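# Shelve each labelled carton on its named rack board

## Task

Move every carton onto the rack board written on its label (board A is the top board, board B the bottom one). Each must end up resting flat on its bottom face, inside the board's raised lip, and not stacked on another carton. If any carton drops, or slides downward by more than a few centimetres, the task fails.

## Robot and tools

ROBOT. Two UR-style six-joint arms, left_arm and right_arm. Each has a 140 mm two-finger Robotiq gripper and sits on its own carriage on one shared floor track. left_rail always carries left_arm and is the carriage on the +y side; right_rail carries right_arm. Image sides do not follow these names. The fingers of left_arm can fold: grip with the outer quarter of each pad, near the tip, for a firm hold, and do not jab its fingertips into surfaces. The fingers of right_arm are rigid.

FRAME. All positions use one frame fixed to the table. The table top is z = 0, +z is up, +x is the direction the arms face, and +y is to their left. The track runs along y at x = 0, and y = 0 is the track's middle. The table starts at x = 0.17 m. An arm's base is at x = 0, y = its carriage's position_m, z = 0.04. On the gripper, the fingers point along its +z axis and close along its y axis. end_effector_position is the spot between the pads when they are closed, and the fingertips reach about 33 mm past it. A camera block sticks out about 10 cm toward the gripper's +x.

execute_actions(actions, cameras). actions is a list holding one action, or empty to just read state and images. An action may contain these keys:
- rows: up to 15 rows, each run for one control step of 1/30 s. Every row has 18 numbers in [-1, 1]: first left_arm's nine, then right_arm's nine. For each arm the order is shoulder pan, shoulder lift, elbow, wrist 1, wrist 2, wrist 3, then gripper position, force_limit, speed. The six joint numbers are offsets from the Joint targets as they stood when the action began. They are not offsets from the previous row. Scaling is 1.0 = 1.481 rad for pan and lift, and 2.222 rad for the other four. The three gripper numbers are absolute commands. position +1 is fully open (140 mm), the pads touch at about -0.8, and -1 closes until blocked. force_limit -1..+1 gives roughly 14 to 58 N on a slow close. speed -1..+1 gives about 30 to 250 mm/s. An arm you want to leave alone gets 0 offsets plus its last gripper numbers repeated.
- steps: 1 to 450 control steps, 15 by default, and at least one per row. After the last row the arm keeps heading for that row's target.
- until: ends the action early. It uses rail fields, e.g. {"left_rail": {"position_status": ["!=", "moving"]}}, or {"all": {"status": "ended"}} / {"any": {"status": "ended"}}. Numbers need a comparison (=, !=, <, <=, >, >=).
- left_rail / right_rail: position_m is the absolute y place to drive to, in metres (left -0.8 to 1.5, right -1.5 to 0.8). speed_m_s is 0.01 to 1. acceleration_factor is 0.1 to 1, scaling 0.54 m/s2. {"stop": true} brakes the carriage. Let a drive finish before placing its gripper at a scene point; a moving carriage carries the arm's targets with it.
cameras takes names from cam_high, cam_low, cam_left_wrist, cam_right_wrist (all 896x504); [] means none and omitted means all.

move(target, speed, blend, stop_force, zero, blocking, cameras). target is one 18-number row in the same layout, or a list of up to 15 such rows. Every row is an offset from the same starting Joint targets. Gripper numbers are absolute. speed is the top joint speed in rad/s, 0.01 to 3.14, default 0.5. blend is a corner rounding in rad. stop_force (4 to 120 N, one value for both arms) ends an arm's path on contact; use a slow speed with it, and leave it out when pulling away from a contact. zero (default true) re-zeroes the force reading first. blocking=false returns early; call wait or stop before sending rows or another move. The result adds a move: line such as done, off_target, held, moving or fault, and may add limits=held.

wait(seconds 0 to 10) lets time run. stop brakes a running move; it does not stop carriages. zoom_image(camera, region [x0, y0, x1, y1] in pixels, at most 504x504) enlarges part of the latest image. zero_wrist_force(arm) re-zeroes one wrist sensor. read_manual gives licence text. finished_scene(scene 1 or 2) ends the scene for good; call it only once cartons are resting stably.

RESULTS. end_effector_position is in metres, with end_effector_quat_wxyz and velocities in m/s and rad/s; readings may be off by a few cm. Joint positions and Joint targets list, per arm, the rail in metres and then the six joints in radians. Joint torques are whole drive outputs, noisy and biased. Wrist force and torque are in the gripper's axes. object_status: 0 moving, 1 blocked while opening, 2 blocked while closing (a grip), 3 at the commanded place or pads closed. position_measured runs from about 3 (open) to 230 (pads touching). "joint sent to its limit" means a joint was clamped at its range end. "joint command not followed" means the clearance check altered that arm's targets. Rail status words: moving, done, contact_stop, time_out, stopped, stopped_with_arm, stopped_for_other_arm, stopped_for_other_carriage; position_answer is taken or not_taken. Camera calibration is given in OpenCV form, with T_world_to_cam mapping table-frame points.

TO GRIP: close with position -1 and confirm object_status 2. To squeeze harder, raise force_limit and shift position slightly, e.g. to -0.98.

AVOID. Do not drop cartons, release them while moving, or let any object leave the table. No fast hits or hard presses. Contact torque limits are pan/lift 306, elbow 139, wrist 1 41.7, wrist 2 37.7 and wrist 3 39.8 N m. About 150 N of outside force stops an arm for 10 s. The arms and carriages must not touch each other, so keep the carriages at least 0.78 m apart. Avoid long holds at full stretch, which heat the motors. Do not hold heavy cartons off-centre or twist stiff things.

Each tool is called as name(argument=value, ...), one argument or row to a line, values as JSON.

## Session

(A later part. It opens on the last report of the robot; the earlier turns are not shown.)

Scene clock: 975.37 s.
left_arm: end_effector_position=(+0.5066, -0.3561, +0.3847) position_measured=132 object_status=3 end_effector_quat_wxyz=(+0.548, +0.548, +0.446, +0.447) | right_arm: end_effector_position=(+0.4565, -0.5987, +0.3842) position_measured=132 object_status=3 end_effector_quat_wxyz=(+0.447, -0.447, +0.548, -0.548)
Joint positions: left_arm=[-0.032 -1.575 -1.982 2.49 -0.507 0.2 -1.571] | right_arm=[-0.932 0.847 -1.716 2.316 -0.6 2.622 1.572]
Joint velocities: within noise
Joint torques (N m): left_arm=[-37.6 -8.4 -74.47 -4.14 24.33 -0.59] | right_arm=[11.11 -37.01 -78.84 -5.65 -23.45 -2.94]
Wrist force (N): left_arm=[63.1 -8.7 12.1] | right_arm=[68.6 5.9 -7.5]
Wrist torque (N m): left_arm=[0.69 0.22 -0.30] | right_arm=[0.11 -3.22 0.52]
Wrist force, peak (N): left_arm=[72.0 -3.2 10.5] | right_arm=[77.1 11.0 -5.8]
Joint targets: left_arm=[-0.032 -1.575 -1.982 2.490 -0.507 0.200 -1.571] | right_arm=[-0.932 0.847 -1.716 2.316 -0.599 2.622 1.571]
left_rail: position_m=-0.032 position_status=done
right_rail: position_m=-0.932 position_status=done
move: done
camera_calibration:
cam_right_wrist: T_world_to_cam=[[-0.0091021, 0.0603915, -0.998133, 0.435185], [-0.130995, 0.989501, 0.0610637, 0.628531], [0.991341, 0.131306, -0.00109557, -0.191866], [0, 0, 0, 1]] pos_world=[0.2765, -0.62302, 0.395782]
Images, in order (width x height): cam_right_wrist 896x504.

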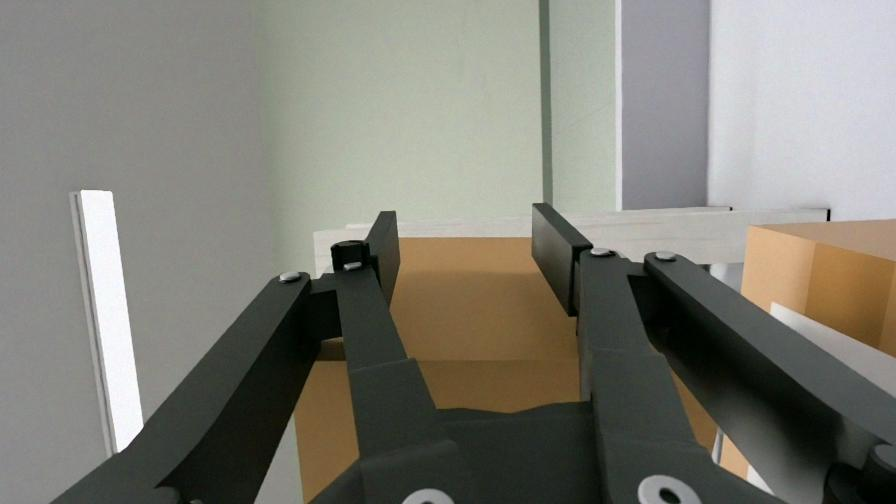

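move(
  target=[
    [0.0833,0.024,-0.009,-0.0075,0.0401,0,-0.03,1,1,-0.0421,0.0257,-0.0149,-0.0027,-0.0435,0,-0.03,1,1],
    [0.1639,0.052,-0.0196,-0.0155,0.0786,0,-0.03,1,1,-0.0795,0.0546,-0.032,-0.0048,-0.0837,0,-0.03,1,1],
    [0.2398,0.0833,-0.0324,-0.0235,0.1139,0,-0.03,1,1,-0.1124,0.0855,-0.0515,-0.0059,-0.1209,0,-0.03,1,1],
  ],
  speed=0.1,
  blend=0.005,
  cameras=["cam_low"],
)

wait(
  seconds=0.1,
  cameras=["cam_high"],
)

Scene clock: 1027.67 s.
left_arm: end_effector_position=(+0.6091, -0.2984, +0.3854) position_measured=132 object_status=3 end_effector_quat_wxyz=(+0.525, +0.525, +0.474, +0.474) | right_arm: end_effector_position=(+0.5837, -0.5441, +0.3851) position_measured=132 object_status=3 end_effector_quat_wxyz=(+0.474, -0.474, +0.525, -0.525)
Joint positions: left_arm=[-0.032 -1.22 -1.859 2.418 -0.559 0.453 -1.571] | right_arm=[-0.932 0.681 -1.59 2.202 -0.613 2.353 1.571]
Joint velocities: within noise
Joint torques (N m): left_arm=[-43.28 9.06 -75.85 -13.45 33.22 -0.66] | right_arm=[23.4 -16.34 -80.53 -13.6 -30.1 -3.14]
Wrist force (N): left_arm=[75.8 -8.1 14.0] | right_arm=[80.4 6.2 -8.9]
Wrist torque (N m): left_arm=[0.84 -0.10 -0.15] | right_arm=[0.16 -3.67 0.33]
Wrist force, peak (N): left_arm=[87.5 -9.1 14.3] | right_arm=[92.1 5.5 -9.2]
Joint targets: left_arm=[-0.032 -1.220 -1.859 2.418 -0.559 0.453 -1.571] | right_arm=[-0.932 0.681 -1.590 2.202 -0.613 2.353 1.571]
left_rail: position_m=-0.032 position_status=done
right_rail: position_m=-0.932 position_status=done
move: done
Images, in order (width x height): cam_low 896x504.

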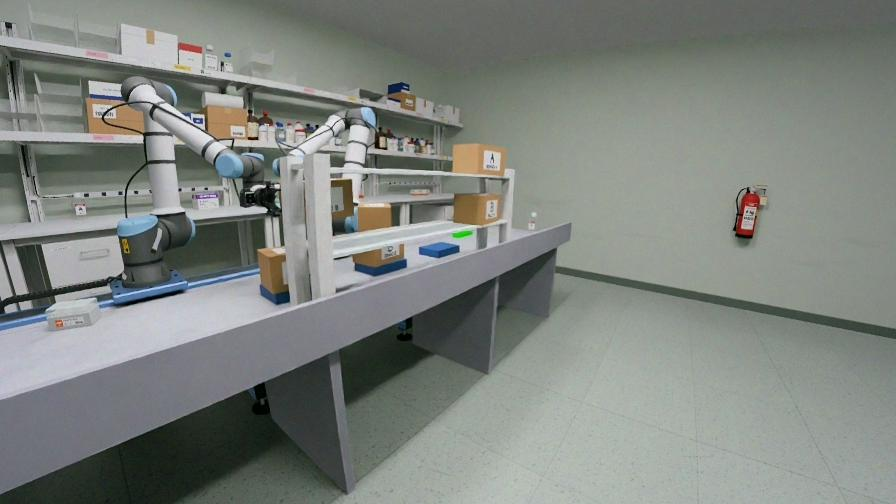

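Scene clock: 1027.77 s.
left_arm: end_effector_position=(+0.6091, -0.2983, +0.3854) position_measured=132 object_status=3 end_effector_quat_wxyz=(+0.525, +0.525, +0.474, +0.474) | right_arm: end_effector_position=(+0.5838, -0.5441, +0.3851) position_measured=132 object_status=3 end_effector_quat_wxyz=(+0.474, -0.474, +0.525, -0.525)
Joint positions: left_arm=[-0.032 -1.22 -1.859 2.418 -0.559 0.453 -1.571] | right_arm=[-0.932 0.681 -1.59 2.202 -0.613 2.353 1.571]
Joint velocities: within noise
Joint torques (N m): left_arm=[-41.7 9.22 -76.58 -13.18 33.26 -0.46] | right_arm=[24.48 -16.05 -80.16 -13.53 -29.92 -3.1]
Wrist force (N): left_arm=[75.4 -8.2 13.8] | right_arm=[80.6 5.9 -8.8]
Wrist torque (N m): left_arm=[0.82 -0.07 -0.14] | right_arm=[0.12 -3.75 0.32]
Wrist force, peak (N): left_arm=[75.5 -8.1 14.0] | right_arm=[80.8 5.9 -8.6]
Joint targets: left_arm=[-0.032 -1.220 -1.859 2.418 -0.559 0.453 -1.571] | right_arm=[-0.932 0.681 -1.590 2.202 -0.613 2.353 1.571]
Tool commands: left_gripper/position=-0.03 left_gripper/force_limit=+1.0 left_gripper/speed=+1.0 right_gripper/position=-0.03 right_gripper/force_limit=+1.0 right_gripper/speed=+1.0
left_rail: position_m=-0.032 position_status=done
right_rail: position_m=-0.932 position_status=done
wait: 0.10 s
Images, in order (width x height): cam_high 896x504.

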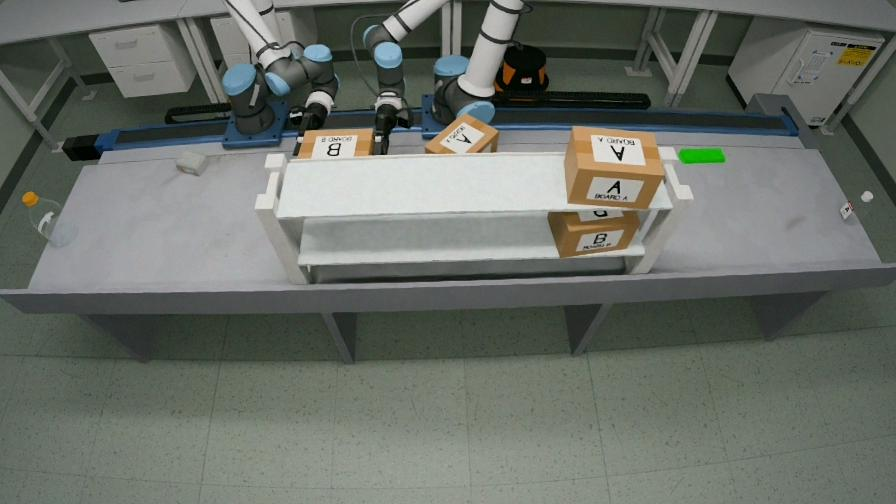

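move(
  target=[
    [0.07,0.0333,-0.0148,-0.0075,0.0313,0,-0.03,1,1,-0.0286,0.0325,-0.0218,0,-0.0344,0,-0.03,1,1],
    [0.1339,0.0677,-0.0314,-0.0138,0.0585,0,-0.03,1,1,-0.0537,0.0663,-0.0458,0.0016,-0.0664,0,-0.03,1,1],
    [0.1921,0.1028,-0.05,-0.0186,0.0821,0,-0.03,1,1,-0.0758,0.1009,-0.0721,0.0049,-0.0964,0,-0.03,1,1],
    [0.2418,0.1465,-0.0752,-0.0225,0.1152,0,-0.03,1,1,-0.0998,0.1277,-0.0935,0.0083,-0.1124,0,-0.03,1,1],
    [0.2847,0.1884,-0.1017,-0.024,0.1438,0,-0.03,1,1,-0.1212,0.1552,-0.1162,0.0127,-0.1267,0,-0.03,1,1],
  ],
  speed=0.1,
  blend=0.005,
)

Scene clock: 1043.20 s.
left_arm: end_effector_position=(+0.7880, -0.2414, +0.3854) position_measured=132 object_status=3 end_effector_quat_wxyz=(+0.500, +0.500, +0.500, +0.500) | right_arm: end_effector_position=(+0.7877, -0.4884, +0.3850) position_measured=132 object_status=3 end_effector_quat_wxyz=(+0.500, -0.500, +0.500, -0.500)
Joint positions: left_arm=[-0.032 -0.798 -1.58 2.192 -0.613 0.772 -1.571] | right_arm=[-0.932 0.501 -1.36 1.944 -0.584 2.072 1.571]
Joint velocities: within noise
Joint torques (N m): left_arm=[-59.85 -18.28 -73.59 -14 35.49 -0.43] | right_arm=[52.28 -43.16 -75.6 -6.11 -32.58 -3.16]
Wrist force (N): left_arm=[81.4 -9.6 14.1] | right_arm=[86.1 4.3 -9.1]
Wrist torque (N m): left_arm=[0.68 -0.25 0.37] | right_arm=[0.03 -3.92 0.23]
Wrist force, peak (N): left_arm=[88.6 -10.7 15.5] | right_arm=[93.3 3.7 -10.1]
Joint targets: left_arm=[-0.032 -0.798 -1.580 2.192 -0.613 0.772 -1.571] | right_arm=[-0.932 0.501 -1.360 1.944 -0.584 2.072 1.571]
left_rail: position_m=-0.032 position_status=done
right_rail: position_m=-0.932 position_status=done
move: done
camera_calibration:
cam_left_wrist: T_world_to_cam=[[0.0504496, 0.0361409, 0.998072, -0.407246], [-0.304802, -0.95111, 0.0498472, -0.00500234], [0.951079, -0.306729, -0.0369673, -0.622278], [0, 0, 0, 1]] pos_world=[0.610856, -0.18091, 0.383706]
cam_right_wrist: T_world_to_cam=[[-0.0204293, 0.0579587, -0.99811, 0.440023], [-0.328858, 0.942378, 0.0614535, 0.695346], [0.944159, 0.329492, -0.000191981, -0.401042], [0, 0, 0, 1]] pos_world=[0.616307, -0.548642, 0.396383]

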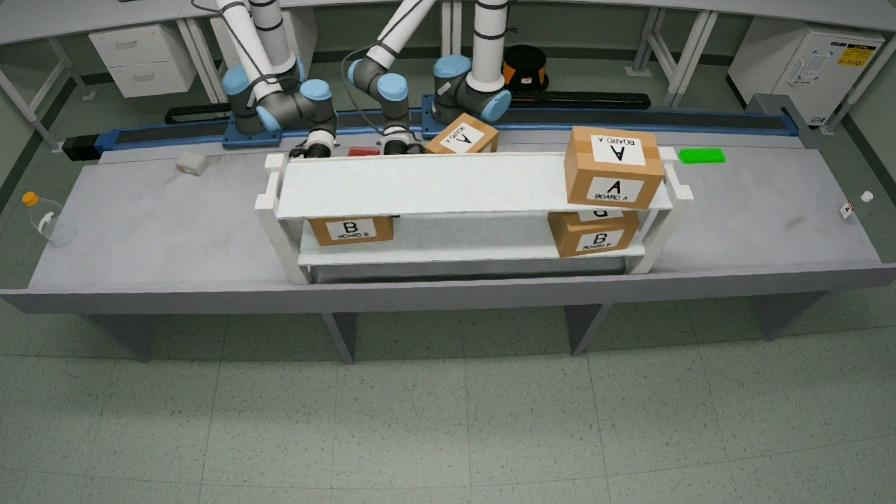

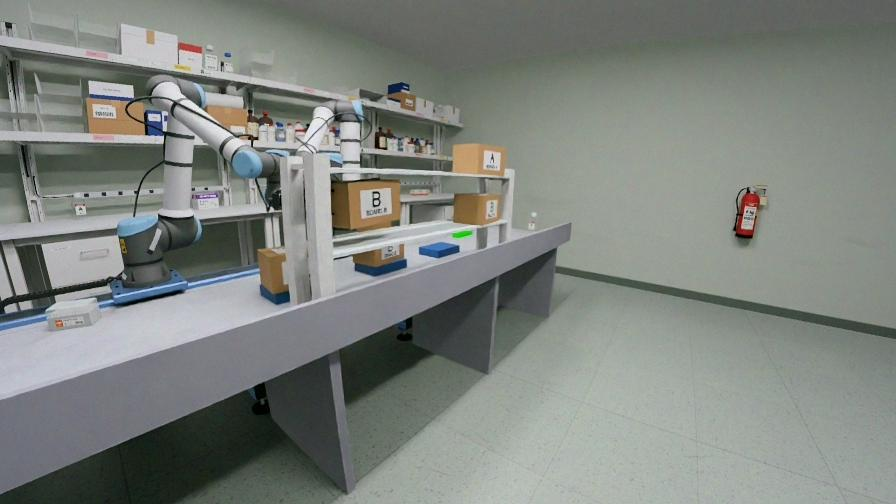

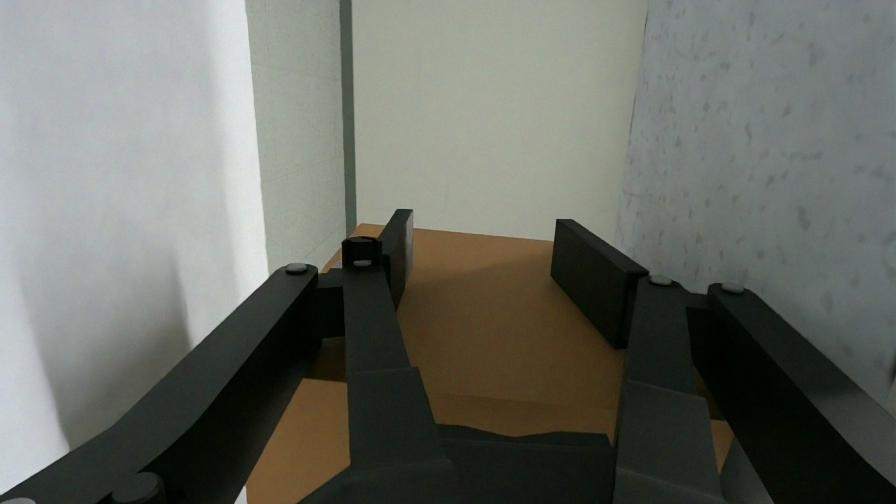

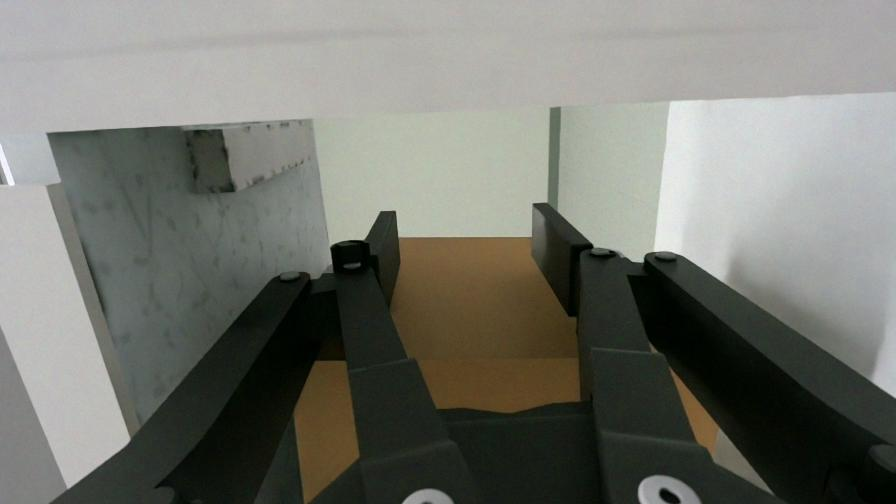

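move(
  target=[
    [0,0.0294,0.0149,-0.0341,0,0,-0.03,1,1,0,0.0244,0.0126,-0.0288,0,0,-0.03,1,1],
    [0,0.0612,0.0279,-0.0682,0,0,-0.03,1,1,0,0.0501,0.0237,-0.0571,0,0,-0.03,1,1],
  ],
  speed=[0.05,0.025],
  cameras=["cam_low"],
)

zoom_image(
  camera="cam_low",
  region=[240, 120, 540, 300],
)

Scene clock: 1056.03 s.
left_arm: end_effector_position=(+0.7881, -0.2413, +0.3159) position_measured=132 object_status=3 end_effector_quat_wxyz=(+0.500, +0.500, +0.500, +0.500) | right_arm: end_effector_position=(+0.7881, -0.4882, +0.3161) position_measured=132 object_status=3 end_effector_quat_wxyz=(+0.500, -0.500, +0.500, -0.500)
Joint positions: left_arm=[-0.032 -0.798 -1.489 2.254 -0.764 0.772 -1.571] | right_arm=[-0.932 0.501 -1.286 1.996 -0.711 2.072 1.571]
Joint velocities: within noise
Joint torques (N m): left_arm=[-77.68 -2.66 -44.16 -5.54 33.94 0.67] | right_arm=[75.5 -10.97 -28.74 -0.75 -29.13 -1.66]
Wrist force (N): left_arm=[95.0 20.3 10.4] | right_arm=[83.3 -38.2 -4.4]
Wrist torque (N m): left_arm=[1.20 -1.51 -2.77] | right_arm=[-1.96 -3.59 -1.62]
Wrist force, peak (N): left_arm=[95.1 20.4 10.4] | right_arm=[88.9 -31.8 -13.2]
Joint targets: left_arm=[-0.032 -0.798 -1.489 2.254 -0.764 0.772 -1.571] | right_arm=[-0.932 0.501 -1.286 1.996 -0.711 2.072 1.571]
left_rail: position_m=-0.032 position_status=done
right_rail: position_m=-0.932 position_status=done
move: done
Images, in order (width x height): cam_low 896x504.

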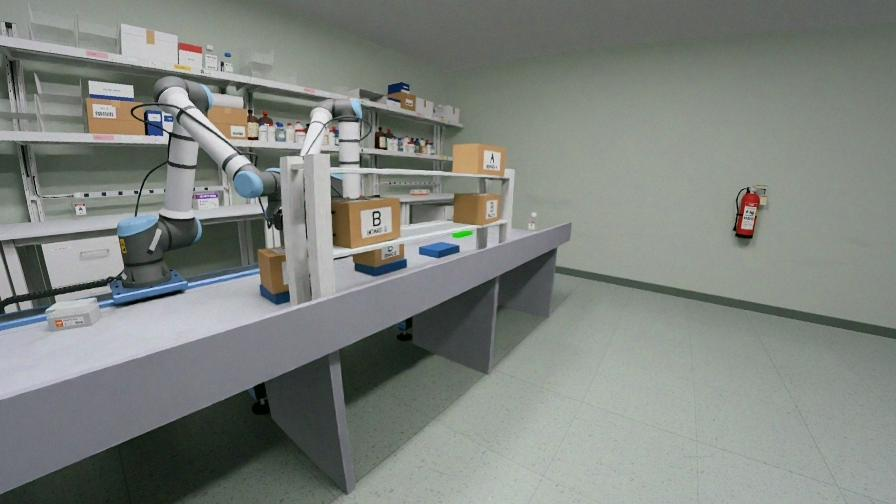

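Scaled by 1.680.

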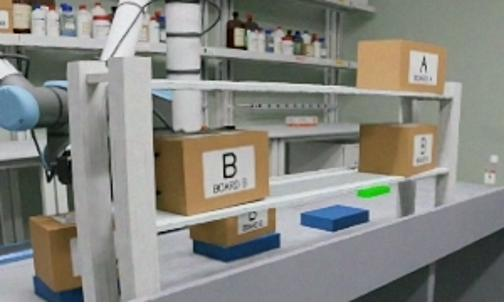

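move(
  target=[
    [0.0181,-0.0083,0.0058,-0.0005,0.0124,0,-0.03,1,1,-0.0215,-0.0143,0.0135,-0.0035,-0.0144,0,-0.03,1,1],
    [0.0181,-0.0697,-0.0223,0.0685,0.0124,0,-0.03,1,1,-0.0215,-0.065,-0.0108,0.0545,-0.0144,0,-0.03,1,1],
    [-0.0907,-0.1722,0.0374,0.0772,-0.0601,0,-0.03,1,1,0.0302,-0.1298,0.0401,0.0469,0.0201,0,-0.03,1,1],
    [-0.2318,-0.2779,0.0854,0.0996,-0.1541,0,-0.03,1,1,0.0902,-0.184,0.0788,0.0443,0.06,0,-0.03,1,1],
  ],
  speed=[0.03,0.15,0.3,0.3],
)

Scene clock: 1082.90 s.
left_arm: end_effector_position=(+0.6201, -0.2241, +0.3854) position_measured=132 object_status=3 end_effector_quat_wxyz=(+0.500, +0.500, +0.500, +0.500) | right_arm: end_effector_position=(+0.6199, -0.5099, +0.3844) position_measured=132 object_status=3 end_effector_quat_wxyz=(+0.500, -0.500, +0.500, -0.500)
Joint positions: left_arm=[-0.032 -1.141 -1.901 2.443 -0.543 0.43 -1.571] | right_arm=[-0.932 0.635 -1.558 2.171 -0.613 2.205 1.571]
Joint velocities: within noise
Joint torques (N m): left_arm=[-7.09 -23.14 -31.64 1.03 -2.07 -1] | right_arm=[17.72 -61.66 -33.42 -3.83 1.07 -3.23]
Wrist force (N): left_arm=[-1.3 -6.1 1.7] | right_arm=[-1.3 4.4 2.2]
Wrist torque (N m): left_arm=[-0.69 0.11 -0.13] | right_arm=[1.11 0.58 0.16]
Wrist force, peak (N): left_arm=[95.4 20.9 10.6] | right_arm=[83.4 -38.6 -5.8]
Joint targets: left_arm=[-0.032 -1.141 -1.901 2.443 -0.543 0.430 -1.571] | right_arm=[-0.932 0.635 -1.558 2.171 -0.613 2.205 1.571]
left_rail: position_m=-0.032 position_status=done
right_rail: position_m=-0.932 position_status=done
move: done
camera_calibration:
cam_left_wrist: T_world_to_cam=[[0.0509932, 0.0357225, 0.99806, -0.399815], [-0.305685, -0.950837, 0.0496505, -0.039091], [0.950766, -0.307624, -0.0375664, -0.457128], [0, 0, 0, 1]] pos_world=[0.44306, -0.16351, 0.383808]
cam_right_wrist: T_world_to_cam=[[-0.0213292, 0.0574442, -0.998121, 0.437557], [-0.329102, 0.942305, 0.0612646, 0.660624], [0.944053, 0.32979, -0.00119363, -0.235012], [0, 0, 0, 1]] pos_world=[0.448609, -0.57014, 0.395982]

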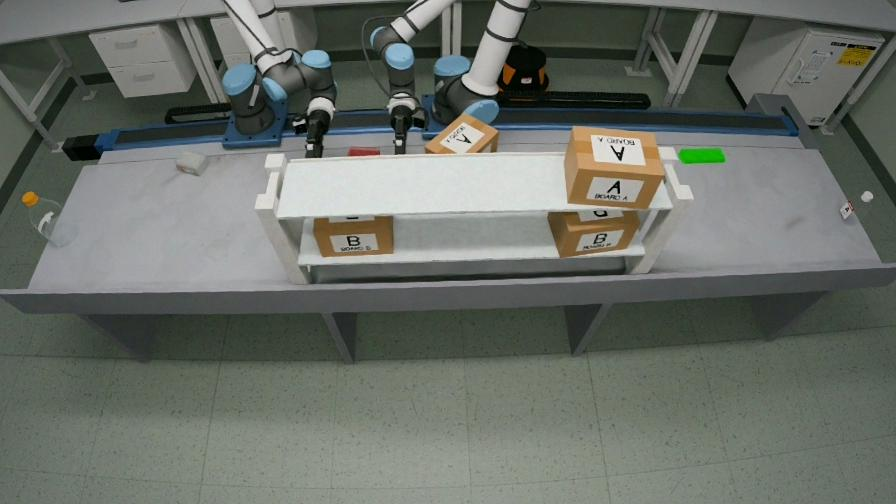

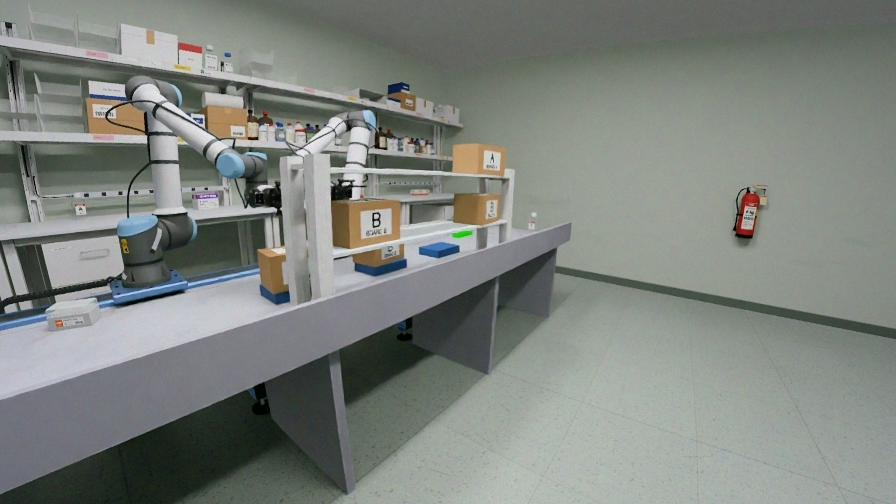

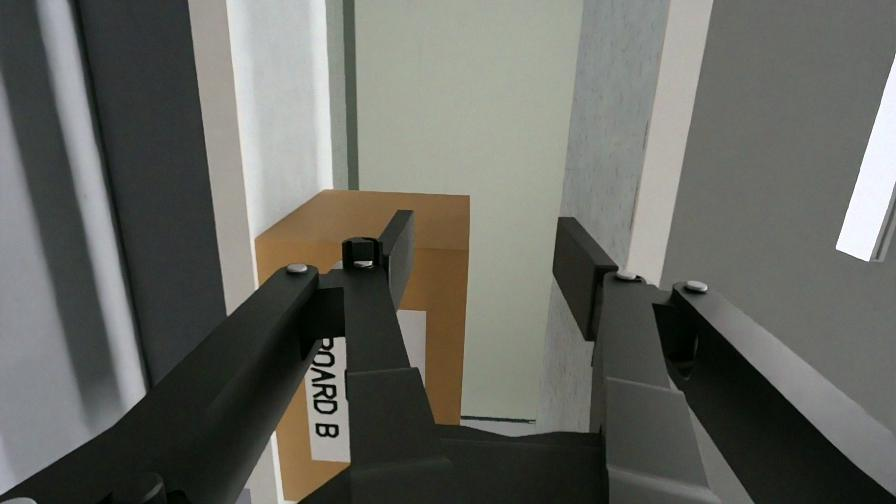

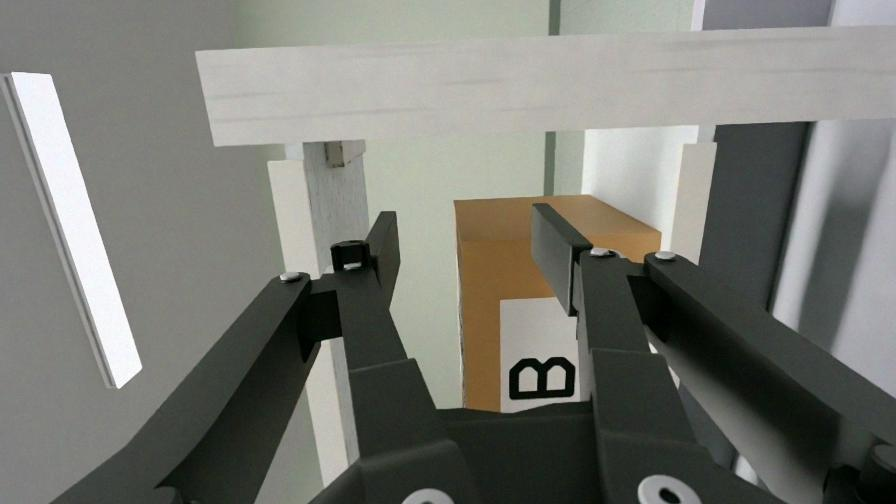

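move(
  target=[
    [-0.262,-0.1938,-0.0747,0.2043,-0.0833,0,-0.03,1,1,0.0945,-0.2694,-0.0027,0.1818,0.1553,0,-0.03,1,1],
    [-0.262,-0.1938,-0.0747,0.4294,-0.0833,0,-0.03,1,1,0.0945,-0.2694,-0.0027,0.4068,0.1553,0,-0.03,1,1],
  ],
  speed=0.4,
  cameras=["cam_left_wrist","cam_right_wrist"],
)

Scene clock: 1094.37 s.
left_arm: end_effector_position=(+0.5136, -0.2405, +0.5245) position_measured=132 object_status=3 end_effector_quat_wxyz=(+0.391, +0.671, +0.328, +0.538) | right_arm: end_effector_position=(+0.3887, -0.7034, +0.4740) position_measured=132 object_status=3 end_effector_quat_wxyz=(-0.259, +0.606, -0.516, +0.547)
Joint positions: left_arm=[-0.032 -1.53 -2.188 2.277 0.411 0.245 -1.571] | right_arm=[-0.932 0.775 -1.957 2.165 0.291 2.55 1.571]
Joint velocities: within noise
Joint torques (N m): left_arm=[-8.22 -3.99 -47.7 4.41 -1.94 -0.95] | right_arm=[12.77 -23.32 -42.98 3.01 0.8 -3.18]
Wrist force (N): left_arm=[-1.0 -6.2 1.6] | right_arm=[-0.7 4.0 2.7]
Wrist torque (N m): left_arm=[-0.81 -0.10 -0.12] | right_arm=[0.95 0.29 0.01]
Wrist force, peak (N): left_arm=[-0.4 -7.9 2.8] | right_arm=[-1.8 5.9 3.8]
Joint targets: left_arm=[-0.032 -1.530 -2.188 2.277 0.411 0.245 -1.571] | right_arm=[-0.932 0.775 -1.957 2.165 0.291 2.550 1.571]
left_rail: position_m=-0.032 position_status=done
right_rail: position_m=-0.932 position_status=done
move: done
camera_calibration:
cam_left_wrist: T_world_to_cam=[[0.0770549, -0.45683, 0.88621, -0.60583], [-0.494457, -0.789355, -0.36391, 0.258588], [0.86578, -0.410152, -0.286706, -0.206029], [0, 0, 0, 1]] pos_world=[0.352918, -0.157146, 0.571926]
cam_right_wrist: T_world_to_cam=[[-0.353237, -0.27656, -0.893722, 0.377746], [-0.161532, 0.958989, -0.232912, 0.847517], [0.921483, 0.0620919, -0.383424, 0.0488603], [0, 0, 0, 1]] pos_world=[0.225311, -0.711324, 0.553731]
Images, in order (width x height): cam_left_wrist 896x504, cam_right_wrist 896x504.

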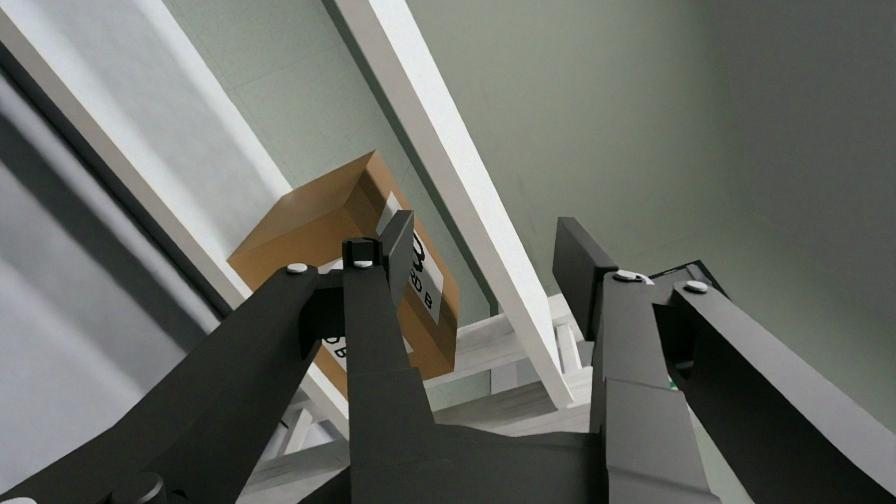

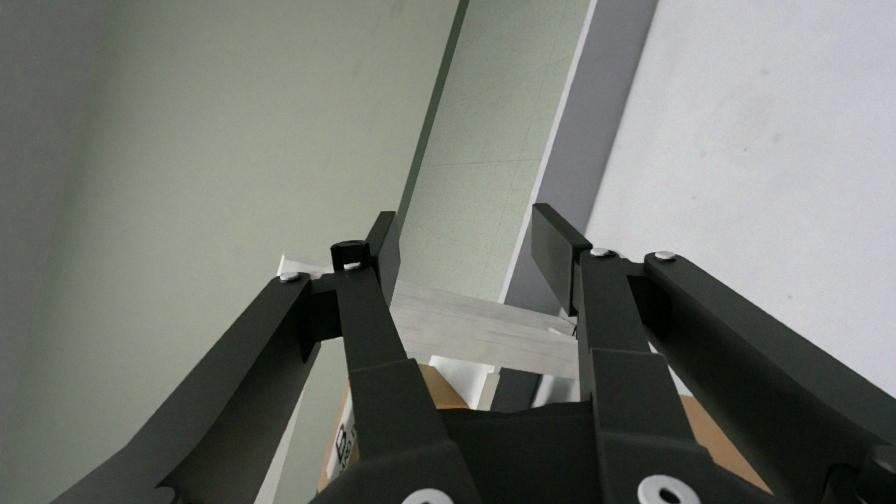

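move(
  target=[0,0,0,0,0,0,-0.03,1,1,0,0,0,0.1,-0.2925,0,-0.03,1,1],
  speed=0.4,
  cameras=["cam_right_wrist"],
)

Scene clock: 1104.73 s.
left_arm: end_effector_position=(+0.5136, -0.2405, +0.5245) position_measured=132 object_status=3 end_effector_quat_wxyz=(+0.391, +0.671, +0.328, +0.538) | right_arm: end_effector_position=(+0.3062, -0.5428, +0.3672) position_measured=132 object_status=3 end_effector_quat_wxyz=(-0.317, +0.802, -0.411, +0.295)
Joint positions: left_arm=[-0.032 -1.53 -2.188 2.277 0.411 0.245 -1.571] | right_arm=[-0.932 0.775 -1.957 2.165 0.513 1.9 1.571]
Joint velocities: within noise
Joint torques (N m): left_arm=[-6.3 2.67 -42.96 1.72 0.04 -0.9] | right_arm=[-5.32 -6.67 -40.94 3.32 -1.58 -3.09]
Wrist force (N): left_arm=[-1.0 -6.3 1.9] | right_arm=[-0.7 4.1 2.7]
Wrist torque (N m): left_arm=[-0.85 -0.10 -0.13] | right_arm=[0.90 0.21 0.05]
Wrist force, peak (N): left_arm=[-0.8 -6.6 1.8] | right_arm=[-1.0 4.5 2.7]
Joint targets: left_arm=[-0.032 -1.530 -2.188 2.277 0.411 0.245 -1.571] | right_arm=[-0.932 0.775 -1.957 2.165 0.513 1.900 1.571]
left_rail: position_m=-0.032 position_status=done
right_rail: position_m=-0.932 position_status=done
move: done
camera_calibration:
cam_right_wrist: T_world_to_cam=[[-0.514593, -0.417837, -0.748737, 0.217179], [-0.672402, 0.738495, 0.0500075, 0.588085], [0.532044, 0.529185, -0.660978, 0.548721], [0, 0, 0, 1]] pos_world=[0.215244, -0.633928, 0.495895]
Images, in order (width x height): cam_right_wrist 896x504.

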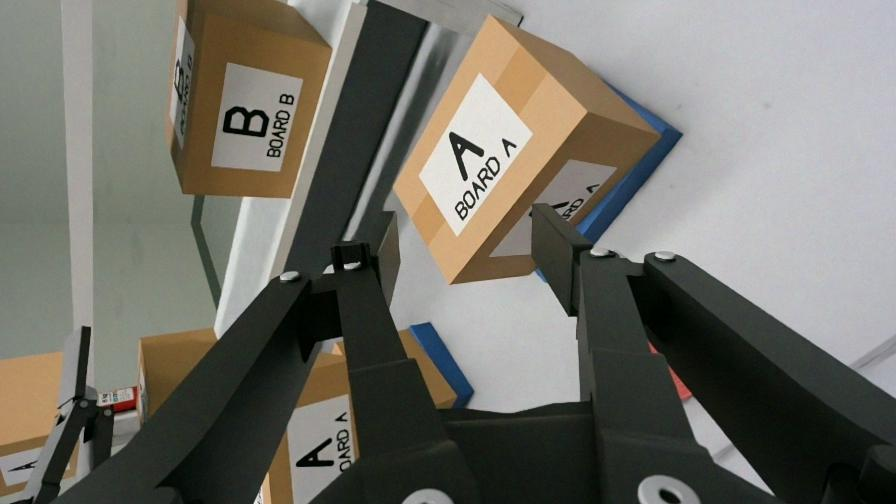

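move(
  target=[
    [-0.0764,0.0747,0.1023,-0.3771,-0.091,0,-0.03,1,1,-0.0592,0.0324,0.114,-0.4601,0.2129,0,-0.03,1,1],
    [-0.0764,0.2531,0.1815,-0.5752,-0.091,0,-0.03,1,1,-0.0592,0.1995,0.1826,-0.6401,0.2129,0,-0.03,1,1],
    [-0.0764,0.5928,0.2205,-0.8406,-0.091,0,-0.03,1,1,-0.0592,0.4662,0.2137,-0.849,0.2129,0,-0.03,1,1],
  ],
  speed=0.4,
  cameras=["cam_low","cam_right_wrist","cam_left_wrist"],
)

Scene clock: 1141.03 s.
left_arm: end_effector_position=(+0.4961, -0.3054, +0.1249) position_measured=132 object_status=3 end_effector_quat_wxyz=(+0.527, +0.528, +0.470, +0.471) | right_arm: end_effector_position=(+0.4563, -0.6492, +0.1248) position_measured=132 object_status=3 end_effector_quat_wxyz=(+0.470, -0.470, +0.528, -0.528)
Joint positions: left_arm=[-0.032 -1.643 -1.31 2.767 -1.456 0.042 -1.571] | right_arm=[-0.932 0.687 -1.267 2.64 -1.373 2.373 1.571]
Joint velocities: within noise
Joint torques (N m): left_arm=[-3.34 -10.14 1.62 -2.13 -1.21 -0.97] | right_arm=[-8.89 -22.22 -3.11 -3.64 0.97 -3.18]
Wrist force (N): left_arm=[-1.4 -6.7 2.0] | right_arm=[-1.1 4.2 2.2]
Wrist torque (N m): left_arm=[-0.84 0.13 -0.14] | right_arm=[1.04 0.50 0.15]
Wrist force, peak (N): left_arm=[-1.1 -7.6 1.5] | right_arm=[-0.7 5.6 1.7]
Joint targets: left_arm=[-0.032 -1.643 -1.310 2.767 -1.456 0.042 -1.571] | right_arm=[-0.932 0.687 -1.267 2.640 -1.373 2.373 1.571]
left_rail: position_m=-0.032 position_status=done
right_rail: position_m=-0.932 position_status=done
move: done
camera_calibration:
cam_left_wrist: T_world_to_cam=[[0.0546804, 0.0283919, 0.9981, -0.134673], [-0.411831, -0.909972, 0.0484469, -0.0759794], [0.909618, -0.413697, -0.038065, -0.385907], [0, 0, 0, 1]] pos_world=[0.327102, -0.224964, 0.123408]
cam_right_wrist: T_world_to_cam=[[-0.0144229, 0.0594494, -0.998127, 0.181227], [-0.2179, 0.974053, 0.0611641, 0.723832], [0.975864, 0.218374, -0.00109463, -0.121656], [0, 0, 0, 1]] pos_world=[0.279057, -0.689258, 0.136482]
Images, in order (width x height): cam_low 896x504, cam_left_wrist 896x504, cam_right_wrist 896x504.

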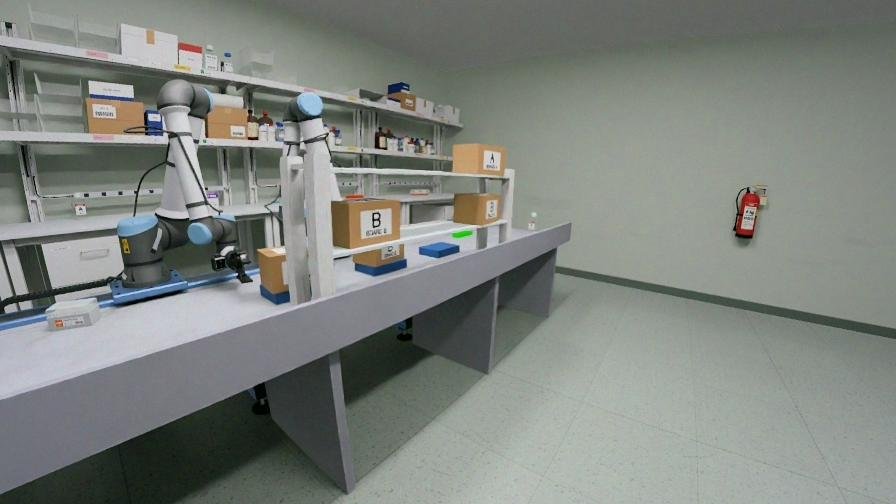

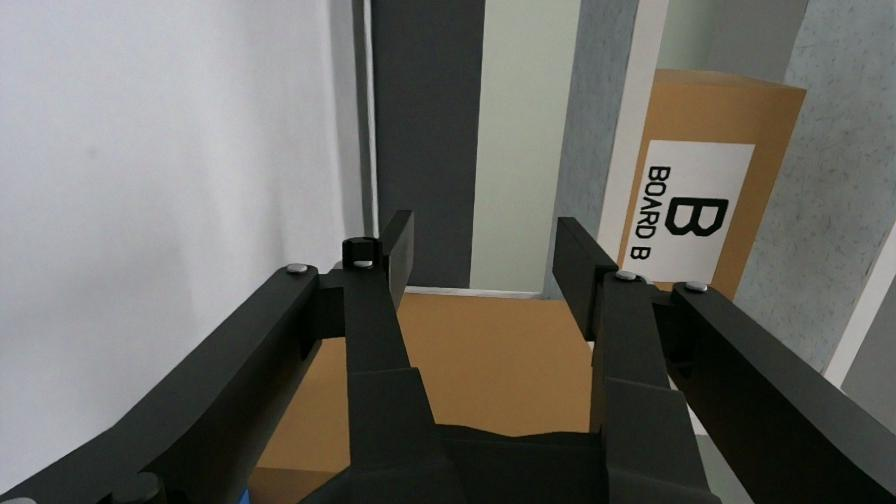

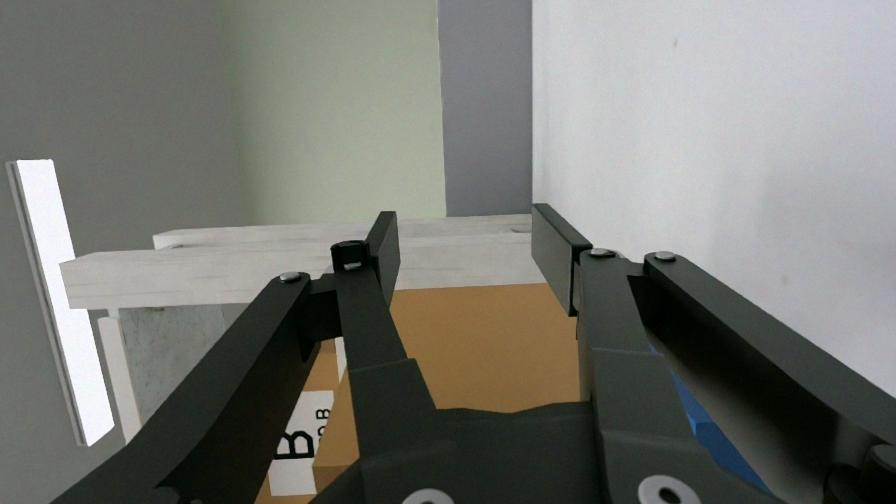

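move(
  target=[-0.0051,0.0185,-0.0375,0.0248,-0.0031,0,-0.03,1,1,0.0679,0.0259,-0.0431,0.0258,0.0451,0,-0.03,1,1],
  speed=0.03,
  stop_force=18,
  cameras=[],
)

Scene clock: 1153.23 s.
left_arm: end_effector_position=(+0.4910, -0.3503, +0.1248) position_measured=132 object_status=3 end_effector_quat_wxyz=(+0.528, +0.528, +0.470, +0.471) | right_arm: end_effector_position=(+0.4615, -0.6046, +0.1246) position_measured=132 object_status=3 end_effector_quat_wxyz=(+0.470, -0.470, +0.528, -0.528)
Joint positions: left_arm=[-0.032 -1.65 -1.285 2.691 -1.406 0.036 -1.571] | right_arm=[-0.932 0.779 -1.231 2.552 -1.32 2.465 1.571]
Joint velocities: within noise
Joint torques (N m): left_arm=[-1.06 -43.93 -10.59 -3.03 7.56 -0.84] | right_arm=[-4.41 -63.61 -14.41 -4.19 -7.98 -1.72]
Wrist force (N): left_arm=[16.2 -4.1 2.6] | right_arm=[16.0 0.7 5.6]
Wrist torque (N m): left_arm=[-0.72 -0.69 -0.83] | right_arm=[1.00 -0.05 -0.50]
Wrist force, peak (N): left_arm=[21.8 -4.0 2.8] | right_arm=[23.6 1.5 6.6]
Joint targets: left_arm=[-0.032 -1.650 -1.285 2.691 -1.406 0.036 -1.571] | right_arm=[-0.932 0.779 -1.231 2.552 -1.320 2.465 1.571]
left_rail: position_m=-0.032 position_status=done
right_rail: position_m=-0.932 position_status=done
move: contact (left_arm, right_arm)
No camera images: "cameras" was empty.

move(
  target=[-0.0007,0.0014,-0.0032,0.0020,-0.0006,0,-0.03,1,1,0.0051,0.0018,-0.0034,0.0020,0.0033,0,-0.03,1,1],
  speed=0.03,
  cameras=[],
)

Scene clock: 1192.97 s.
left_arm: end_effector_position=(+0.4904, -0.3542, +0.1249) position_measured=132 object_status=3 end_effector_quat_wxyz=(+0.528, +0.528, +0.471, +0.471) | right_arm: end_effector_position=(+0.4617, -0.6008, +0.1248) position_measured=132 object_status=3 end_effector_quat_wxyz=(+0.470, -0.470, +0.528, -0.528)
Joint positions: left_arm=[-0.032 -1.651 -1.283 2.684 -1.402 0.035 -1.571] | right_arm=[-0.932 0.787 -1.229 2.545 -1.316 2.473 1.571]
Joint velocities: within noise
Joint torques (N m): left_arm=[-35.46 -15.91 -46.98 -1.43 10.66 -0.52] | right_arm=[42.87 -34.65 -51.07 -3.72 -12.16 2.53]
Wrist force (N): left_arm=[53.0 -3.3 3.3] | right_arm=[56.2 4.1 3.7]
Wrist torque (N m): left_arm=[-0.64 -2.52 -2.11] | right_arm=[1.12 -1.77 -0.29]
Wrist force, peak (N): left_arm=[53.0 -3.3 3.3] | right_arm=[56.2 4.1 3.7]
Joint targets: left_arm=[-0.032 -1.651 -1.283 2.684 -1.401 0.035 -1.571] | right_arm=[-0.932 0.787 -1.229 2.545 -1.316 2.473 1.571]
left_rail: position_m=-0.032 position_status=done
right_rail: position_m=-0.932 position_status=done
move: done
No camera images: "cameras" was empty.

move(
  target=[
    [0,-0.1075,-0.0057,0.0777,0,0,-0.03,1,1,0,-0.0834,-0.0047,0.06,0,0,-0.03,1,1],
    [0,-0.2148,-0.0188,0.1623,0,0,-0.03,1,1,0,-0.1684,-0.0151,0.127,0,0,-0.03,1,1],
    [0,-0.3214,-0.0416,0.2561,0,0,-0.03,1,1,0,-0.257,-0.0341,0.2052,0,0,-0.03,1,1],
  ],
  speed=0.08,
  blend=0.005,
  cameras=["cam_right_wrist"],
)

Scene clock: 1205.23 s.
left_arm: end_effector_position=(+0.4904, -0.3540, +0.2799) position_measured=132 object_status=3 end_effector_quat_wxyz=(+0.528, +0.528, +0.470, +0.471) | right_arm: end_effector_position=(+0.4618, -0.6005, +0.2801) position_measured=132 object_status=3 end_effector_quat_wxyz=(+0.471, -0.470, +0.528, -0.528)
Joint positions: left_arm=[-0.032 -1.651 -1.759 2.592 -0.833 0.035 -1.571] | right_arm=[-0.932 0.787 -1.609 2.469 -0.86 2.473 1.571]
Joint velocities: within noise
Joint torques (N m): left_arm=[-30.97 -18.12 -60.43 -1.44 17.61 3.44] | right_arm=[21.96 -57.18 -71.75 -6.49 -19.13 4.84]
Wrist force (N): left_arm=[52.5 -2.8 2.3] | right_arm=[50.4 22.3 2.5]
Wrist torque (N m): left_arm=[-0.19 -2.46 -1.90] | right_arm=[1.41 -1.66 -0.45]
Wrist force, peak (N): left_arm=[85.0 -4.0 3.0] | right_arm=[81.6 21.5 2.8]
Joint targets: left_arm=[-0.032 -1.651 -1.759 2.592 -0.832 0.035 -1.571] | right_arm=[-0.932 0.787 -1.609 2.469 -0.860 2.473 1.571]
left_rail: position_m=-0.032 position_status=done
right_rail: position_m=-0.932 position_status=done
move: done
camera_calibration:
cam_right_wrist: T_world_to_cam=[[-0.0137504, 0.0600005, -0.998104, 0.333383], [-0.218343, 0.973929, 0.0615553, 0.668138], [0.975775, 0.218776, -0.000291224, -0.137416], [0, 0, 0, 1]] pos_world=[0.284555, -0.640659, 0.291583]
Images, in order (width x height): cam_right_wrist 896x504.

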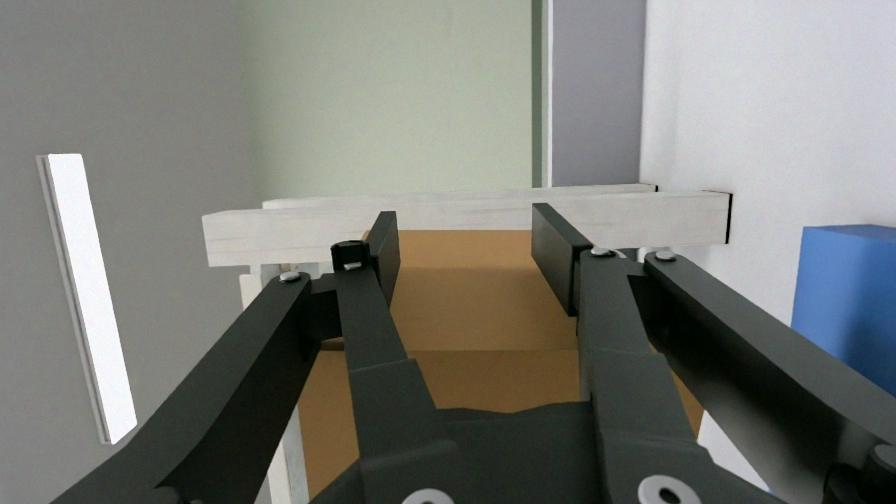

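move(
  target=[
    [0,-0.081,-0.0294,0.0834,0,0,-0.03,1,1,0,-0.0722,-0.0248,0.0729,0,0,-0.03,1,1],
    [0,-0.1394,-0.0637,0.1566,0,0,-0.03,1,1,0,-0.128,-0.0551,0.1403,0,0,-0.03,1,1],
    [0,-0.1791,-0.1015,0.2208,0,0,-0.03,1,1,0,-0.1692,-0.0893,0.2021,0,0,-0.03,1,1],
    [0,-0.2068,-0.1495,0.2873,0,0,-0.03,1,1,0,-0.2012,-0.1338,0.2679,0,0,-0.03,1,1],
    [0,-0.2191,-0.2013,0.3473,0,0,-0.03,1,1,0,-0.2189,-0.1827,0.3286,0,0,-0.03,1,1],
  ],
  speed=0.08,
  blend=0.005,
)

Scene clock: 1222.23 s.
left_arm: end_effector_position=(+0.4904, -0.3541, +0.5999) position_measured=132 object_status=3 end_effector_quat_wxyz=(+0.528, +0.528, +0.470, +0.471) | right_arm: end_effector_position=(+0.4617, -0.6006, +0.5999) position_measured=132 object_status=3 end_effector_quat_wxyz=(+0.471, -0.470, +0.528, -0.528)
Joint positions: left_arm=[-0.032 -1.651 -2.083 2.144 -0.061 0.035 -1.571] | right_arm=[-0.932 0.787 -1.934 2.063 -0.13 2.473 1.571]
Joint velocities: within noise
Joint torques (N m): left_arm=[-34.53 8.75 -56.77 -1.86 18.61 3.42] | right_arm=[37.11 -26.64 -75.62 -6.07 -18.45 4.46]
Wrist force (N): left_arm=[55.2 -4.0 2.2] | right_arm=[52.4 21.0 2.4]
Wrist torque (N m): left_arm=[-0.53 -2.65 -1.65] | right_arm=[1.08 -1.67 -0.40]
Wrist force, peak (N): left_arm=[89.0 -5.6 3.6] | right_arm=[85.4 20.0 2.2]
Joint targets: left_arm=[-0.032 -1.651 -2.083 2.144 -0.061 0.035 -1.571] | right_arm=[-0.932 0.787 -1.934 2.063 -0.130 2.473 1.571]
left_rail: position_m=-0.032 position_status=done
right_rail: position_m=-0.932 position_status=done
move: done
camera_calibration:
cam_left_wrist: T_world_to_cam=[[0.0547475, 0.0292268, 0.998072, -0.606753], [-0.41209, -0.909811, 0.0492467, -0.145994], [0.909497, -0.413992, -0.0377659, -0.38301], [0, 0, 0, 1]] pos_world=[0.321402, -0.273657, 0.598308]
cam_right_wrist: T_world_to_cam=[[-0.013777, 0.0600955, -0.998098, 0.652645], [-0.218437, 0.973901, 0.0616538, 0.648477], [0.975754, 0.218871, -0.000290322, -0.137137], [0, 0, 0, 1]] pos_world=[0.284455, -0.640759, 0.611383]

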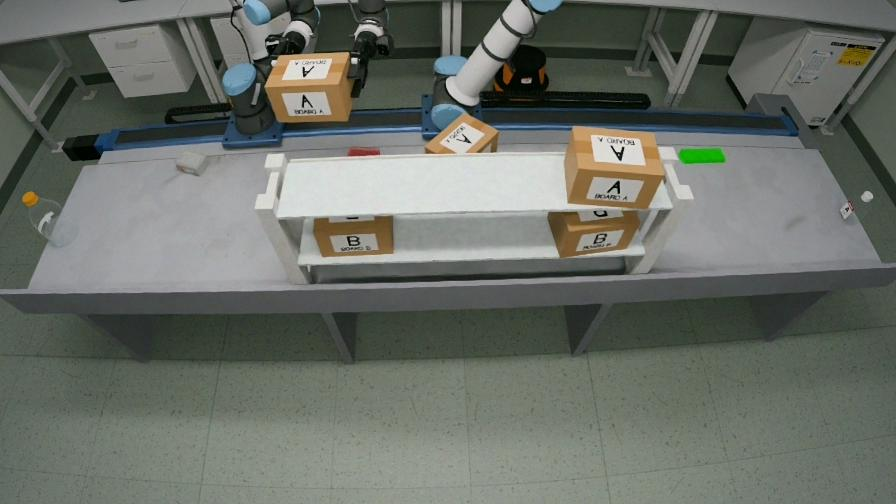

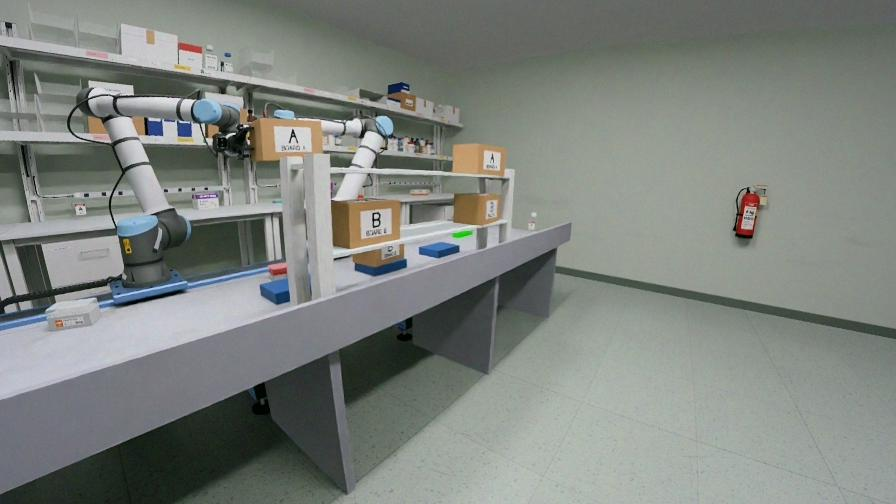

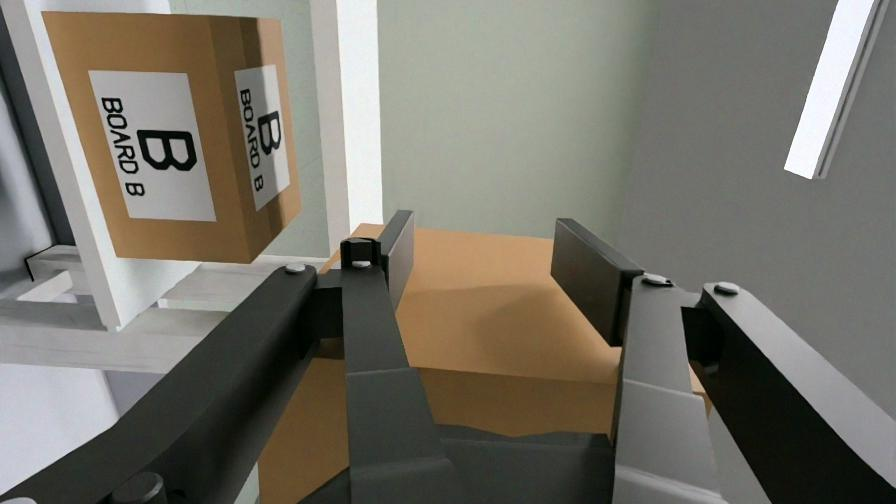

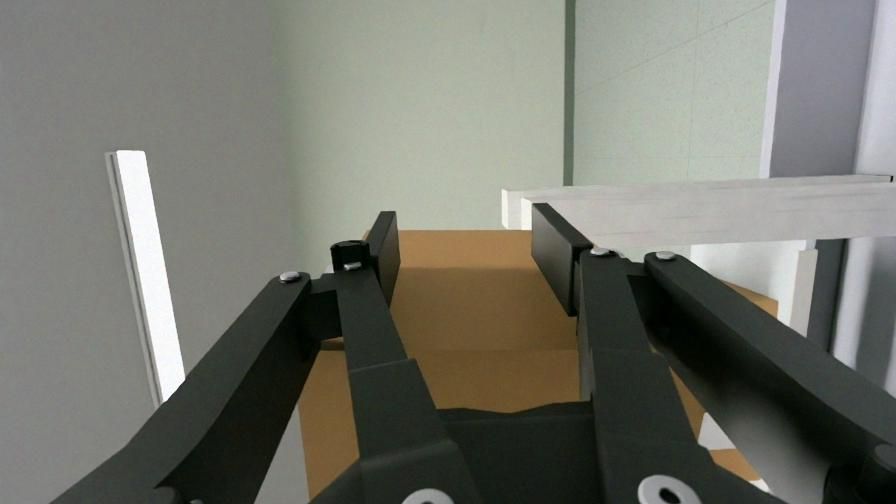

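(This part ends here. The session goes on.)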